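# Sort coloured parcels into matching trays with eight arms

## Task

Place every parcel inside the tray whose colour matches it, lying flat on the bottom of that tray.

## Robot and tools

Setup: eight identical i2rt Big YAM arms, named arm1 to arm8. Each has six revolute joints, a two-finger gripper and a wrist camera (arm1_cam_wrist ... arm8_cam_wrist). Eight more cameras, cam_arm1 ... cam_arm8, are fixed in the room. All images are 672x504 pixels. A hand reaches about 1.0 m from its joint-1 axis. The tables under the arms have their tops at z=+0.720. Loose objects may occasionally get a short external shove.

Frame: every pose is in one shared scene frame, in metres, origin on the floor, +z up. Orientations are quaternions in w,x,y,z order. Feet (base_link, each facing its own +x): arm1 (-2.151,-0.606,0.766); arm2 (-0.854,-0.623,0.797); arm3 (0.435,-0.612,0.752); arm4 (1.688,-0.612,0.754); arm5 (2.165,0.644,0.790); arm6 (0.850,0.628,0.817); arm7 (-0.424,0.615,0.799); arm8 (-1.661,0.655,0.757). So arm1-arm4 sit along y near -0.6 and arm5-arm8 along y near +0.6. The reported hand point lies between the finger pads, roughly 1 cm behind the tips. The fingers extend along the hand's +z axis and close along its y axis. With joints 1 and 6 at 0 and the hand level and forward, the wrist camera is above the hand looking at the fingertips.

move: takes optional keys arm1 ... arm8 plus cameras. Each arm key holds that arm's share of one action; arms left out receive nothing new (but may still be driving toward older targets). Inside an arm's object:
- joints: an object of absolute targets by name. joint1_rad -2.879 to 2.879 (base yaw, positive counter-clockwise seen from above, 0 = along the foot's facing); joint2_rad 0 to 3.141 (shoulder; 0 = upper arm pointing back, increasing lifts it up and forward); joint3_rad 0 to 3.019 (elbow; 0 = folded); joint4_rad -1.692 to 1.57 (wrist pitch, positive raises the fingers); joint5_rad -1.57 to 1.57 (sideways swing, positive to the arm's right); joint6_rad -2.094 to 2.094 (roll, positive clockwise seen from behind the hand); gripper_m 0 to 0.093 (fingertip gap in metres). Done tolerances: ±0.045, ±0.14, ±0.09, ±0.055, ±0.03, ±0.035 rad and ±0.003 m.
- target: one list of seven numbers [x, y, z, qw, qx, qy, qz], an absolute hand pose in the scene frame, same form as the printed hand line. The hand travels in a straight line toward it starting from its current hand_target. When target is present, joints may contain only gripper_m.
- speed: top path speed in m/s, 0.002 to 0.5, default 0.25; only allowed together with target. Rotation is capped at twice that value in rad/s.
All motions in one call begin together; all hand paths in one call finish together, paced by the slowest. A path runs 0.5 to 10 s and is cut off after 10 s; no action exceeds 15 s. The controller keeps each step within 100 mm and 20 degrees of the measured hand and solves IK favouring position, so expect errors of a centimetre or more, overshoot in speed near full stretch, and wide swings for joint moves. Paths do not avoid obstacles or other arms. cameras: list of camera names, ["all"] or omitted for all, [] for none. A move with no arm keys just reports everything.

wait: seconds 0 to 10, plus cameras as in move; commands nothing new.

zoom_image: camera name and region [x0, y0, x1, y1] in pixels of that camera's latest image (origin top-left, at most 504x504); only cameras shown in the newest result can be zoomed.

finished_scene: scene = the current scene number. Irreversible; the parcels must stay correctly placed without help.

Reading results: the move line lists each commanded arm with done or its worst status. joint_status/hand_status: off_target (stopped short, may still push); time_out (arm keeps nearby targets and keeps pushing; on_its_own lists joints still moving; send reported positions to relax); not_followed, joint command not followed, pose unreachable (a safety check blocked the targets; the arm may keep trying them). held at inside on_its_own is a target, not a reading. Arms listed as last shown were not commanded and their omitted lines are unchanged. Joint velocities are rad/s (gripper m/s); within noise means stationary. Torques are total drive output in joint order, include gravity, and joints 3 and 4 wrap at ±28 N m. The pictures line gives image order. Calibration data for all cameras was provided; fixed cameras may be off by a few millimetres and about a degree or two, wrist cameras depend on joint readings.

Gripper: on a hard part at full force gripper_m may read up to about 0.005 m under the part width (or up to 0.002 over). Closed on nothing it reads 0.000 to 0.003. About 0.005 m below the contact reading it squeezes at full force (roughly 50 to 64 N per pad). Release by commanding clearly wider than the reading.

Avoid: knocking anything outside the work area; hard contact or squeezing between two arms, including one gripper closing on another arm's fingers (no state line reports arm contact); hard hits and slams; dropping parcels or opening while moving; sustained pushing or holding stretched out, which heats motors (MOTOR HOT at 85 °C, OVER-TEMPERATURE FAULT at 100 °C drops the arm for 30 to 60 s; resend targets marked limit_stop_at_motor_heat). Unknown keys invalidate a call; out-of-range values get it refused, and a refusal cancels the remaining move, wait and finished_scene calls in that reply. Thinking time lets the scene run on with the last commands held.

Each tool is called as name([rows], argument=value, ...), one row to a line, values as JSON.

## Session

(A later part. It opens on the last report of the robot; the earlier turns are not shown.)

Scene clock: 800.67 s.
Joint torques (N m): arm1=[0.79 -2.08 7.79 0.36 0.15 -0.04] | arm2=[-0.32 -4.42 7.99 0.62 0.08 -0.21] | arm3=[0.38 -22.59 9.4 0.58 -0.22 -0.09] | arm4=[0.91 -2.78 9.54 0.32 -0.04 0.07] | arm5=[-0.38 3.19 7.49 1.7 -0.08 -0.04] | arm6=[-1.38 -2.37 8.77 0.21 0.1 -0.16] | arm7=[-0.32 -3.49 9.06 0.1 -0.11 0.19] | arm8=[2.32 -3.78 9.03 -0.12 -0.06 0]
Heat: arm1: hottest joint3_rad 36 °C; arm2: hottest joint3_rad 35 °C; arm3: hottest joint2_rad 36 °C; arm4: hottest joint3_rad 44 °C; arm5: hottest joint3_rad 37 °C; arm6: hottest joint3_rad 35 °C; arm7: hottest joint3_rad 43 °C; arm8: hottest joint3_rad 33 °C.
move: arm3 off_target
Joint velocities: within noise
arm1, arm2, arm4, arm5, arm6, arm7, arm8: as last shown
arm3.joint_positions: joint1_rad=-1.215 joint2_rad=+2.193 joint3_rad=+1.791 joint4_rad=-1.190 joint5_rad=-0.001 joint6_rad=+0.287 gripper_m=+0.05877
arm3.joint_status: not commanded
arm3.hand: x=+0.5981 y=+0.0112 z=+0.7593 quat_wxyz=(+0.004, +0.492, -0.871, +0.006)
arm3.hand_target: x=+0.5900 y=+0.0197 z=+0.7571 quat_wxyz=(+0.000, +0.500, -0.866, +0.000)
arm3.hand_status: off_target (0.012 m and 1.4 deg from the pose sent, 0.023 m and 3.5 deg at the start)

move(arm3={"target":[0.59,0.02,0.752,0,-0.5,0.866,0],"speed":0.1}, cameras=[])

move(arm3={"joints":{"gripper_m":0.09}}, cameras=[])

move(arm3={"target":[0.59,0.005,0.88,0,-0.5,0.866,0]}, cameras=[])

move(arm3={"joints":{"joint2_rad":0.9,"joint3_rad":1.1,"joint4_rad":-1.62}}, cameras=[])

move(arm6={"target":[0.602,0.02,0.90,0,-0.5,0.866,0]}, arm3={"joints":{"joint1_rad":0.0}}, cameras=["cam_arm6","cam_arm3","arm6_cam_wrist"])

Scene clock: 809.80 s.
Joint torques (N m): arm1=[0.97 -2.32 7.75 0.39 0.14 -0.08] | arm2=[-0.32 -4.37 7.99 0.61 0.08 -0.21] | arm3=[0.44 -22.42 9.01 0.58 -0.23 -0.09] | arm4=[0.91 -2.78 9.54 0.32 -0.04 0.07] | arm5=[-0.03 3.25 7.42 1.83 -0.08 -0.09] | arm6=[-1.38 -2.43 8.77 0.24 0.1 -0.16] | arm7=[-0.32 -3.43 9.09 0.14 -0.12 0.19] | arm8=[2.55 -3.6 9.06 -0.08 -0.07 0]
Heat: arm1: hottest joint3_rad 35 °C; arm2: hottest joint3_rad 35 °C; arm3: hottest joint2_rad 37 °C; arm4: hottest joint3_rad 44 °C; arm5: hottest joint3_rad 37 °C; arm6: hottest joint3_rad 35 °C; arm7: hottest joint3_rad 43 °C; arm8: hottest joint3_rad 33 °C.
move: arm3 off_target
Joint velocities: within noise
arm1, arm2, arm4, arm5, arm6, arm7, arm8: as last shown
arm3.joint_positions: joint1_rad=-1.215 joint2_rad=+2.197 joint3_rad=+1.791 joint4_rad=-1.180 joint5_rad=-0.001 joint6_rad=+0.287 gripper_m=+0.05877
arm3.joint_status: not commanded
arm3.hand: x=+0.5984 y=+0.0131 z=+0.7571 quat_wxyz=(+0.002, +0.492, -0.871, +0.004)
arm3.hand_target: x=+0.5898 y=+0.0198 z=+0.7521 quat_wxyz=(+0.000, +0.500, -0.866, +0.000)
arm3.hand_status: off_target (0.012 m and 1.2 deg from the pose sent, 0.014 m and 1.4 deg at the start)

Scene clock: 810.43 s.
Joint torques (N m): arm1=[1.03 -2.43 7.79 0.34 0.19 -0.06] | arm2=[-0.32 -4.37 8.01 0.61 0.08 -0.21] | arm3=[0.5 -22.53 8.99 0.62 -0.22 -0.08] | arm4=[0.91 -2.78 9.54 0.32 -0.04 0.06] | arm5=[-0.62 3.49 7.27 1.87 -0.09 -0.07] | arm6=[-1.38 -2.37 8.76 0.24 0.1 -0.16] | arm7=[-0.15 -3.49 9.1 0.13 -0.12 0.19] | arm8=[2.2 -3.72 9.11 -0.03 -0.05 0.02]
Heat: arm1: hottest joint3_rad 35 °C; arm2: hottest joint3_rad 35 °C; arm3: hottest joint2_rad 37 °C; arm4: hottest joint3_rad 44 °C; arm5: hottest joint3_rad 37 °C; arm6: hottest joint3_rad 35 °C; arm7: hottest joint3_rad 42 °C; arm8: hottest joint3_rad 33 °C.
move: arm3 done
Joint velocities: within noise
arm1, arm2, arm4, arm5, arm6, arm7, arm8: as last shown
arm3.joint_positions: joint1_rad=-1.215 joint2_rad=+2.197 joint3_rad=+1.791 joint4_rad=-1.180 joint5_rad=-0.001 joint6_rad=+0.287 gripper_m=+0.08988
arm3.joint_status: all done
arm3.hand: x=+0.5984 y=+0.0131 z=+0.7571 quat_wxyz=(+0.002, +0.492, -0.871, +0.004)
arm3.hand_target: x=+0.5899 y=+0.0198 z=+0.7521 quat_wxyz=(+0.000, +0.500, -0.866, +0.000)
arm3.hand_status: not commanded

Scene clock: 811.87 s.
Joint torques (N m): arm1=[0.85 -2.2 7.75 0.39 0.17 -0.08] | arm2=[-0.32 -4.37 8.01 0.61 0.08 -0.21] | arm3=[-0.09 -22.48 13.34 0.03 -0.21 -0.15] | arm4=[0.91 -2.78 9.54 0.31 -0.04 0.06] | arm5=[-0.91 3.19 7.5 1.95 -0.08 -0.02] | arm6=[-1.38 -2.37 8.77 0.21 0.1 -0.16] | arm7=[-0.15 -3.6 9.1 0.12 -0.11 0.19] | arm8=[2.37 -3.72 9.05 -0.14 -0.06 0.01]
Heat: arm1: hottest joint3_rad 35 °C; arm2: hottest joint3_rad 35 °C; arm3: hottest joint2_rad 37 °C; arm4: hottest joint3_rad 44 °C; arm5: hottest joint3_rad 37 °C; arm6: hottest joint3_rad 35 °C; arm7: hottest joint3_rad 42 °C; arm8: hottest joint3_rad 33 °C.
move: arm3 off_target
Joint velocities: within noise
arm1, arm2, arm4, arm5, arm6, arm7, arm8: as last shown
arm3.joint_positions: joint1_rad=-1.215 joint2_rad=+2.070 joint3_rad=+1.848 joint4_rad=-1.402 joint5_rad=-0.001 joint6_rad=+0.287 gripper_m=+0.08996
arm3.joint_status: not commanded
arm3.hand: x=+0.5919 y=-0.0101 z=+0.8570 quat_wxyz=(+0.015, +0.492, -0.870, +0.018)
arm3.hand_target: x=+0.5896 y=+0.0039 z=+0.8800 quat_wxyz=(+0.000, +0.500, -0.866, +0.000)
arm3.hand_status: off_target (0.028 m and 2.8 deg from the pose sent, 0.123 m and 1.2 deg at the start; pose on its path clipped on 3 of 43 steps)

Scene clock: 813.67 s.
Joint torques (N m): arm1=[0.85 -2.2 7.84 0.31 0.17 -0.06] | arm2=[-0.32 -4.37 8.01 0.62 0.08 -0.21] | arm3=[-0.03 -5.66 9.4 0.2 -0.21 -0.16] | arm4=[0.91 -2.84 9.54 0.32 -0.04 0.07] | arm5=[-0.15 2.96 7.35 1.8 -0.08 -0.03] | arm6=[-1.38 -2.37 8.76 0.21 0.1 -0.16] | arm7=[-0.26 -3.55 9.07 0.12 -0.13 0.18] | arm8=[2.55 -3.72 9.07 -0.08 -0.04 0]
Heat: arm1: hottest joint3_rad 35 °C; arm2: hottest joint3_rad 35 °C; arm3: hottest joint2_rad 37 °C; arm4: hottest joint3_rad 44 °C; arm5: hottest joint3_rad 37 °C; arm6: hottest joint3_rad 35 °C; arm7: hottest joint3_rad 42 °C; arm8: hottest joint3_rad 33 °C.
move: arm3 done
Joint velocities: within noise
arm1, arm2, arm4, arm5, arm6, arm7, arm8: as last shown
arm3.joint_positions: joint1_rad=-1.215 joint2_rad=+0.909 joint3_rad=+1.099 joint4_rad=-1.614 joint5_rad=-0.001 joint6_rad=+0.287 gripper_m=+0.08997
arm3.joint_status: all done
arm3.hand: x=+0.4979 y=-0.3681 z=+1.0533 quat_wxyz=(-0.055, +0.491, -0.868, -0.054)
arm3.hand_target: x=+0.4947 y=-0.3702 z=+1.0557 quat_wxyz=(-0.055, +0.499, -0.863, -0.057)
arm3.hand_status: not commanded

Scene clock: 822.17 s.
Joint torques (N m): arm1=[1.03 -1.96 7.82 0.34 0.16 -0.09] | arm2=[-0.32 -4.42 8.01 0.61 0.08 -0.21] | arm3=[0.62 -5.71 9.39 0.17 -0.16 -0.15] | arm4=[0.91 -2.78 9.54 0.32 -0.04 0.06] | arm5=[0.21 2.84 7.57 1.77 -0.08 -0.04] | arm6=[-1.32 -17.14 12.12 -0.83 -0.23 0.04] | arm7=[-0.26 -3.6 9.09 0.09 -0.12 0.2] | arm8=[2.32 -3.66 9.02 -0.09 -0.07 0.02]
Heat: arm1: hottest joint3_rad 35 °C; arm2: hottest joint3_rad 35 °C; arm3: hottest joint2_rad 35 °C; arm4: hottest joint3_rad 44 °C; arm5: hottest joint3_rad 37 °C; arm6: hottest joint3_rad 36 °C; arm7: hottest joint3_rad 42 °C; arm8: hottest joint3_rad 33 °C.
move: arm3 done; arm6 off_target
Joint velocities: within noise
arm1.joint_positions: joint1_rad=-1.564 joint2_rad=+0.899 joint3_rad=+1.112 joint4_rad=-1.613 joint5_rad=+0.006 joint6_rad=+0.220 gripper_m=+0.07989
arm1.joint_status: not commanded
arm1.hand: x=-2.2568 y=-0.8350 z=+1.0757 quat_wxyz=(-0.057, -0.890, -0.448, +0.068)
arm1.hand_target: x=-2.2573 y=-0.8310 z=+1.0701 quat_wxyz=(-0.050, -0.890, -0.448, +0.062)
arm1.hand_status: not commanded
arm2.joint_positions: joint1_rad=-1.382 joint2_rad=+0.902 joint3_rad=+1.104 joint4_rad=-1.616 joint5_rad=+0.001 joint6_rad=+0.885 gripper_m=+0.09192
arm2.joint_status: not commanded
arm2.hand: x=-0.7385 y=-0.3982 z=+1.1009 quat_wxyz=(-0.043, +0.106, -0.991, -0.066)
arm2.hand_target: x=-0.7379 y=-0.4010 z=+1.0998 quat_wxyz=(-0.042, +0.110, -0.991, -0.063)
arm2.hand_status: not commanded
arm3.joint_positions: joint1_rad=-0.014 joint2_rad=+0.909 joint3_rad=+1.099 joint4_rad=-1.614 joint5_rad=-0.002 joint6_rad=+0.287 gripper_m=+0.08998
arm3.joint_status: all done
arm3.hand: x=+0.2279 y=-0.4652 z=+1.0512 quat_wxyz=(-0.015, +0.896, -0.438, -0.071)
arm3.hand_target: x=+0.2280 y=-0.4698 z=+1.0536 quat_wxyz=(-0.014, +0.901, -0.428, -0.073)
arm3.hand_status: not commanded
arm4.joint_positions: joint1_rad=+1.827 joint2_rad=+0.906 joint3_rad=+1.110 joint4_rad=-1.615 joint5_rad=+0.011 joint6_rad=-0.435 gripper_m=+0.09190
arm4.joint_status: not commanded
arm4.hand: x=+1.4538 y=-0.5158 z=+1.0609 quat_wxyz=(-0.032, +0.996, +0.035, -0.078)
arm4.hand_target: x=+1.4568 y=-0.5192 z=+1.0577 quat_wxyz=(-0.030, +0.996, +0.039, -0.073)
arm4.hand_status: not commanded
arm5: as last shown
arm6.joint_positions: joint1_rad=-1.436 joint2_rad=+2.318 joint3_rad=+2.144 joint4_rad=-1.679 joint5_rad=-0.419 joint6_rad=+2.086 gripper_m=+0.09189
arm6.joint_status: not commanded
arm6.hand: x=+0.6142 y=+0.0287 z=+0.8912 quat_wxyz=(+0.141, -0.836, +0.489, -0.203)
arm6.hand_target: x=+0.6021 y=+0.0210 z=+0.9002 quat_wxyz=(+0.128, -0.834, +0.496, -0.206)
arm6.hand_status: off_target (0.017 m and 65.3 deg from the pose sent, 0.459 m and 138.6 deg at the start; pose on its path clipped on 160 of 255 steps; a joint's target at an end of its range on 181 of 255 steps)
arm7.joint_positions: joint1_rad=+2.182 joint2_rad=+0.901 joint3_rad=+1.112 joint4_rad=-1.613 joint5_rad=+0.002 joint6_rad=+0.139 gripper_m=+0.07994
arm7.joint_status: not commanded
arm7.hand: x=-0.4155 y=+0.8687 z=+1.1072 quat_wxyz=(-0.058, +0.643, -0.761, -0.064)
arm7.hand_target: x=-0.4162 y=+0.8648 z=+1.1021 quat_wxyz=(-0.051, +0.641, -0.764, -0.058)
arm7.hand_status: not commanded
arm8.joint_positions: joint1_rad=+0.362 joint2_rad=+0.910 joint3_rad=+1.107 joint4_rad=-1.616 joint5_rad=+0.001 joint6_rad=+1.062 gripper_m=+0.09193
arm8.joint_status: not commanded
arm8.hand: x=-1.7232 y=+0.4084 z=+1.0606 quat_wxyz=(-0.071, -0.988, -0.132, +0.029)
arm8.hand_target: x=-1.7205 y=+0.4117 z=+1.0599 quat_wxyz=(-0.071, -0.988, -0.132, +0.027)
arm8.hand_status: not commanded
pictures: arm6_cam_wrist, cam_arm3, cam_arm6
arm6_cam_wrist: T_world_to_cam=[[0.754602, 0.487262, 0.43949, -0.870537], [0.0849269, -0.736658, 0.670912, -0.6231], [0.650663, -0.468947, -0.597265, 0.270383], [0, 0, 0, 1]] pos_world=[0.533899, 0.0919632, 0.962128]

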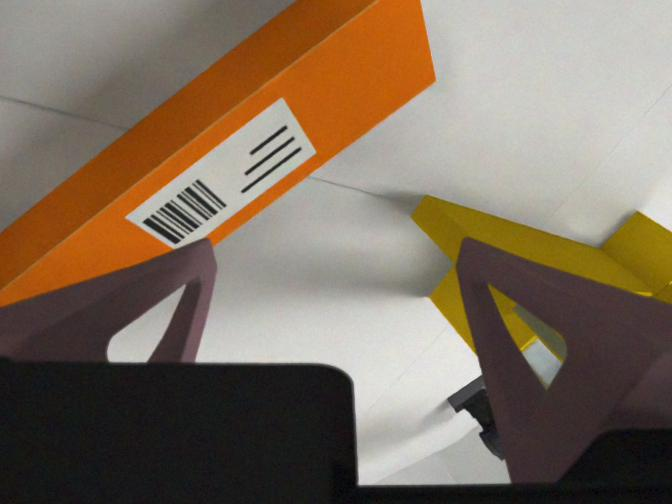

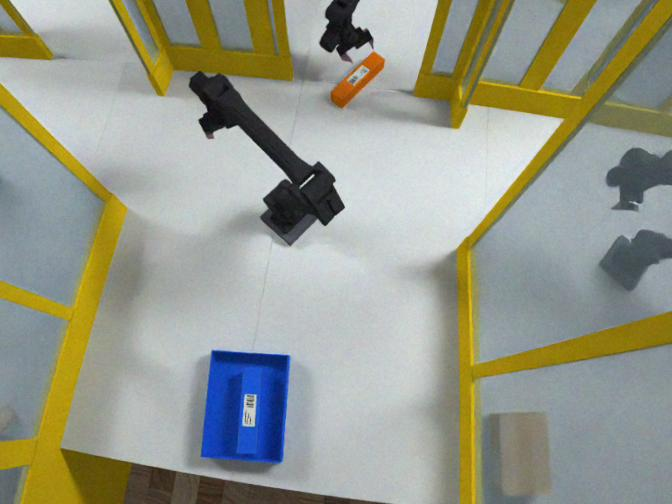

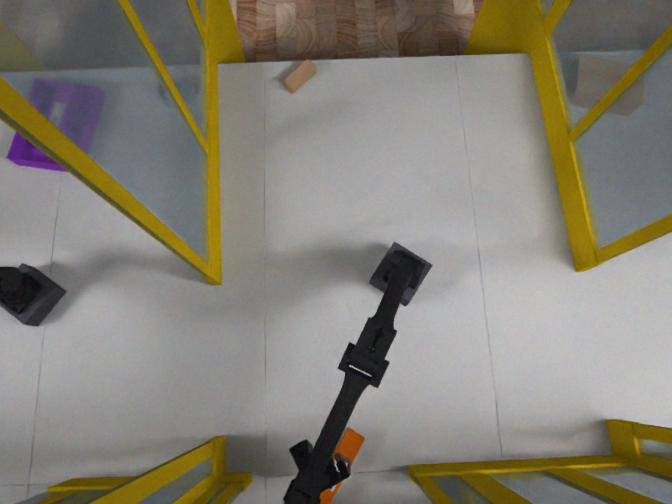

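move(arm6={"joints":{"joint2_rad":2.1,"joint4_rad":-1.5,"joint5_rad":0,"joint6_rad":0.14,"joint1_rad":-1.33}}, cameras=[])

move(arm6={"target":[0.602,0.02,0.88,0,0.866,0.5,0]}, cameras=["arm6_cam_wrist"])

Scene clock: 830.10 s.
Joint torques (N m): arm1=[0.67 -2.32 7.83 0.28 0.16 -0.08] | arm2=[-0.32 -4.37 8.01 0.61 0.08 -0.21] | arm3=[0.38 -5.54 9.39 0.16 -0.16 -0.15] | arm4=[0.85 -2.78 9.54 0.32 -0.04 0.07] | arm5=[-0.44 3.14 7.46 1.8 -0.08 -0.07] | arm6=[-1.32 -16.62 11.15 0.8 0.12 -0.19] | arm7=[-0.03 -3.6 9.07 0.08 -0.12 0.19] | arm8=[2.43 -3.72 9.05 -0.08 -0.06 0]
Heat: arm1: hottest joint3_rad 35 °C; arm2: hottest joint3_rad 35 °C; arm3: hottest joint2_rad 35 °C; arm4: hottest joint3_rad 44 °C; arm5: hottest joint3_rad 37 °C; arm6: hottest joint3_rad 36 °C; arm7: hottest joint3_rad 42 °C; arm8: hottest joint3_rad 33 °C.
move: arm6 done
Joint velocities: within noise
arm1, arm2, arm3, arm4, arm5, arm7, arm8: as last shown
arm6.joint_positions: joint1_rad=-1.321 joint2_rad=+2.092 joint3_rad=+2.170 joint4_rad=-1.512 joint5_rad=-0.002 joint6_rad=+0.149 gripper_m=+0.09194
arm6.joint_status: all done
arm6.hand: x=+0.6044 y=-0.0094 z=+1.0283 quat_wxyz=(-0.043, -0.862, -0.502, +0.053)
arm6.hand_target: x=+0.5947 y=-0.0163 z=+1.0358 quat_wxyz=(-0.052, -0.861, -0.501, +0.067)
arm6.hand_status: not commanded

Scene clock: 831.47 s.
Joint torques (N m): arm1=[0.97 -2.14 7.95 0.39 0.14 -0.05] | arm2=[-0.32 -4.37 8.01 0.62 0.08 -0.21] | arm3=[0.38 -5.77 9.39 0.18 -0.15 -0.15] | arm4=[0.91 -2.78 9.54 0.32 -0.04 0.07] | arm5=[-0.38 2.96 7.43 1.92 -0.04 -0.04] | arm6=[-1.38 -17.03 8.75 0.55 0.12 -0.18] | arm7=[-0.03 -3.6 9.13 0.1 -0.12 0.18] | arm8=[2.61 -3.55 9.03 -0.08 -0.07 0.01]
Heat: arm1: hottest joint3_rad 35 °C; arm2: hottest joint3_rad 35 °C; arm3: hottest joint3_rad 35 °C; arm4: hottest joint3_rad 44 °C; arm5: hottest joint3_rad 37 °C; arm6: hottest joint3_rad 36 °C; arm7: hottest joint3_rad 42 °C; arm8: hottest joint3_rad 33 °C.
move: arm6 done
Joint velocities: within noise
arm1, arm2, arm3, arm4, arm7, arm8: as last shown
arm5.joint_positions: joint1_rad=+0.539 joint2_rad=+0.625 joint3_rad=+1.427 joint4_rad=-1.371 joint5_rad=+0.119 joint6_rad=-0.097 gripper_m=+0.09397
arm5.joint_status: not commanded
arm5.hand: x=+1.9393 y=+0.5988 z=+1.3388 quat_wxyz=(-0.011, +0.867, +0.137, -0.480)
arm5.hand_target: x=+1.9418 y=+0.5979 z=+1.3513 quat_wxyz=(-0.008, +0.859, +0.137, -0.492)
arm5.hand_status: not commanded
arm6.joint_positions: joint1_rad=-1.330 joint2_rad=+2.159 joint3_rad=+1.885 joint4_rad=-1.320 joint5_rad=-0.002 joint6_rad=+0.146 gripper_m=+0.09194
arm6.joint_status: not commanded
arm6.hand: x=+0.6108 y=+0.0234 z=+0.8760 quat_wxyz=(+0.007, -0.866, -0.500, -0.009)
arm6.hand_target: x=+0.6021 y=+0.0202 z=+0.8801 quat_wxyz=(+0.000, -0.866, -0.500, +0.000)
arm6.hand_status: done (0.010 m and 1.3 deg from the pose sent, 0.151 m and 7.8 deg at the start)
arm6_cam_wrist: T_world_to_cam=[[-0.870118, 0.492767, 0.00863986, 0.510954], [0.401078, 0.697811, 0.593461, -0.775332], [0.286409, 0.519847, -0.804816, 0.642202], [0, 0, 0, 1]] pos_world=[0.571627, -0.0445931, 0.972569]

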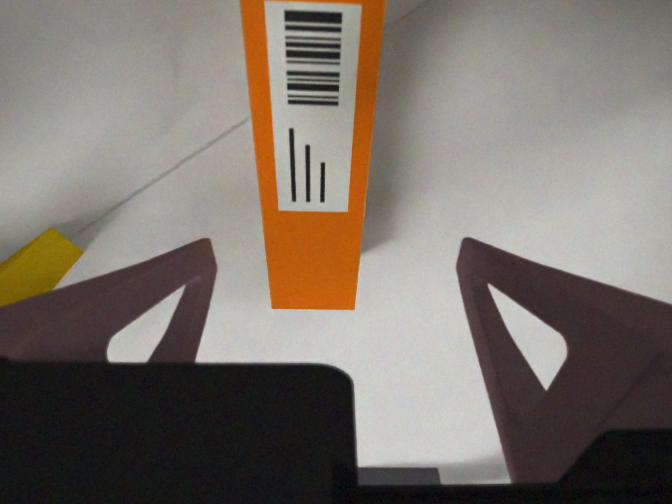

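move(arm6={"target":[0.608,0.005,0.82,0,0.870,0.492,0]}, cameras=[])

move(arm6={"target":[0.608,0.005,0.757,0,0.870,0.492,0],"speed":0.12}, cameras=["arm6_cam_wrist"])

Scene clock: 840.80 s.
Joint torques (N m): arm1=[0.85 -2.43 7.75 0.32 0.15 -0.06] | arm2=[-0.32 -4.37 8.01 0.61 0.08 -0.21] | arm3=[0.44 -5.66 9.39 0.2 -0.15 -0.15] | arm4=[0.85 -2.78 9.54 0.31 -0.04 0.07] | arm5=[-0.5 2.73 7.41 1.87 -0.08 -0.03] | arm6=[-0.03 -18.02 8.57 0.53 0.1 0.02] | arm7=[-0.26 -3.72 9.1 0.1 -0.12 0.2] | arm8=[2.37 -3.84 9.07 -0.13 -0.07 0]
Heat: arm1: hottest joint3_rad 35 °C; arm2: hottest joint3_rad 35 °C; arm3: hottest joint3_rad 35 °C; arm4: hottest joint3_rad 44 °C; arm5: hottest joint3_rad 37 °C; arm6: hottest joint3_rad 37 °C; arm7: hottest joint3_rad 42 °C; arm8: hottest joint3_rad 33 °C.
move: arm6 done
Joint velocities: within noise
arm1, arm2, arm3, arm4, arm5, arm7, arm8: as last shown
arm6.joint_positions: joint1_rad=-1.330 joint2_rad=+2.247 joint3_rad=+1.873 joint4_rad=-1.221 joint5_rad=-0.002 joint6_rad=+0.162 gripper_m=+0.09194
arm6.joint_status: not commanded
arm6.hand: x=+0.6068 y=+0.0134 z=+0.8154 quat_wxyz=(+0.007, -0.870, -0.494, -0.010)
arm6.hand_target: x=+0.6082 y=+0.0051 z=+0.8200 quat_wxyz=(+0.000, -0.870, -0.492, +0.000)
arm6.hand_status: done (0.010 m and 1.4 deg from the pose sent, 0.059 m and 1.7 deg at the start)

Scene clock: 842.10 s.
Joint torques (N m): arm1=[0.62 -2.02 7.87 0.32 0.17 -0.06] | arm2=[-0.32 -4.37 8.01 0.61 0.08 -0.21] | arm3=[0.38 -5.71 9.4 0.18 -0.15 -0.15] | arm4=[0.85 -2.78 9.54 0.31 -0.04 0.06] | arm5=[0.26 3.37 7.5 1.68 -0.1 -0.02] | arm6=[-0.09 -17.61 7.97 0.54 0.11 0] | arm7=[-0.26 -3.6 9.11 0.09 -0.12 0.18] | arm8=[2.37 -3.55 9.01 -0.08 -0.04 0.02]
Heat: arm1: hottest joint3_rad 35 °C; arm2: hottest joint3_rad 35 °C; arm3: hottest joint3_rad 35 °C; arm4: hottest joint3_rad 44 °C; arm5: hottest joint3_rad 37 °C; arm6: hottest joint3_rad 37 °C; arm7: hottest joint3_rad 42 °C; arm8: hottest joint3_rad 33 °C.
move: arm6 done
Joint velocities: within noise
arm1, arm2, arm3, arm4, arm5, arm7, arm8: as last shown
arm6.joint_positions: joint1_rad=-1.330 joint2_rad=+2.318 joint3_rad=+1.834 joint4_rad=-1.105 joint5_rad=-0.002 joint6_rad=+0.162 gripper_m=+0.09194
arm6.joint_status: not commanded
arm6.hand: x=+0.6063 y=+0.0121 z=+0.7560 quat_wxyz=(+0.005, -0.870, -0.493, -0.007)
arm6.hand_target: x=+0.6082 y=+0.0051 z=+0.7571 quat_wxyz=(+0.000, -0.870, -0.492, +0.000)
arm6.hand_status: done (0.007 m and 1.0 deg from the pose sent, 0.059 m and 1.4 deg at the start)
arm6_cam_wrist: T_world_to_cam=[[-0.861896, 0.507018, 0.00822772, 0.508788], [0.413728, 0.693743, 0.589534, -0.699115], [0.293197, 0.511521, -0.807702, 0.550951], [0, 0, 0, 1]] pos_world=[0.566228, -0.0547824, 0.85297]

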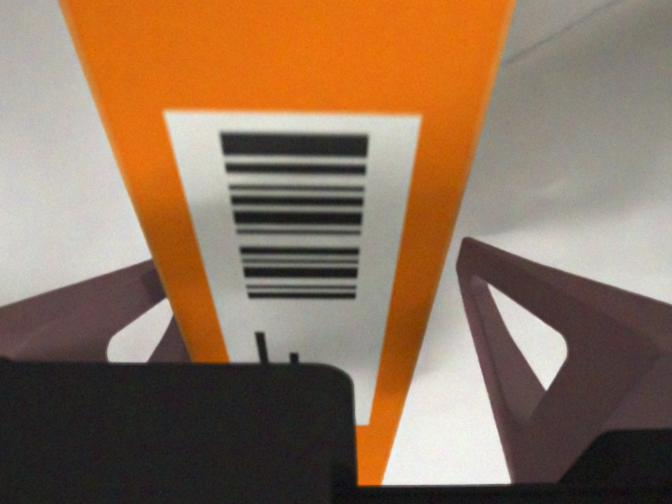

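move(arm6={"target":[0.620,-0.004,0.757,0,0.870,0.492,0],"speed":0.1}, cameras=["arm6_cam_wrist"])

Scene clock: 855.37 s.
Joint torques (N m): arm1=[0.62 -2.26 7.75 0.34 0.18 -0.08] | arm2=[-0.32 -4.37 8.01 0.61 0.08 -0.21] | arm3=[0.26 -5.6 9.37 0.16 -0.15 -0.15] | arm4=[0.85 -2.78 9.54 0.32 -0.04 0.07] | arm5=[-0.21 3.14 7.47 1.7 -0.1 -0.04] | arm6=[0.09 -16.91 9.54 0.24 0.1 0.01] | arm7=[-0.26 -3.43 9.1 0.09 -0.13 0.19] | arm8=[2.67 -3.43 9.05 -0.08 -0.06 0.01]
Heat: arm1: hottest joint3_rad 35 °C; arm2: hottest joint3_rad 35 °C; arm3: hottest joint3_rad 34 °C; arm4: hottest joint3_rad 44 °C; arm5: hottest joint3_rad 37 °C; arm6: hottest joint3_rad 37 °C; arm7: hottest joint3_rad 41 °C; arm8: hottest joint3_rad 33 °C.
move: arm6 off_target
Joint velocities: within noise
arm1, arm2, arm3, arm4, arm5, arm7, arm8: as last shown
arm6.joint_positions: joint1_rad=-1.311 joint2_rad=+2.318 joint3_rad=+1.834 joint4_rad=-1.105 joint5_rad=-0.002 joint6_rad=+0.183 gripper_m=+0.09194
arm6.joint_status: not commanded
arm6.hand: x=+0.6179 y=+0.0076 z=+0.7560 quat_wxyz=(+0.005, -0.870, -0.492, -0.007)
arm6.hand_target: x=+0.6201 y=-0.0036 z=+0.7572 quat_wxyz=(+0.000, -0.870, -0.492, +0.000)
arm6.hand_status: off_target (0.012 m and 1.0 deg from the pose sent, 0.021 m and 1.0 deg at the start)
arm6_cam_wrist: T_world_to_cam=[[-0.860762, 0.508936, 0.00853516, 0.52004], [0.415459, 0.692779, 0.58945, -0.701765], [0.29408, 0.510923, -0.807759, 0.549363], [0, 0, 0, 1]] pos_world=[0.577629, -0.0591813, 0.85297]

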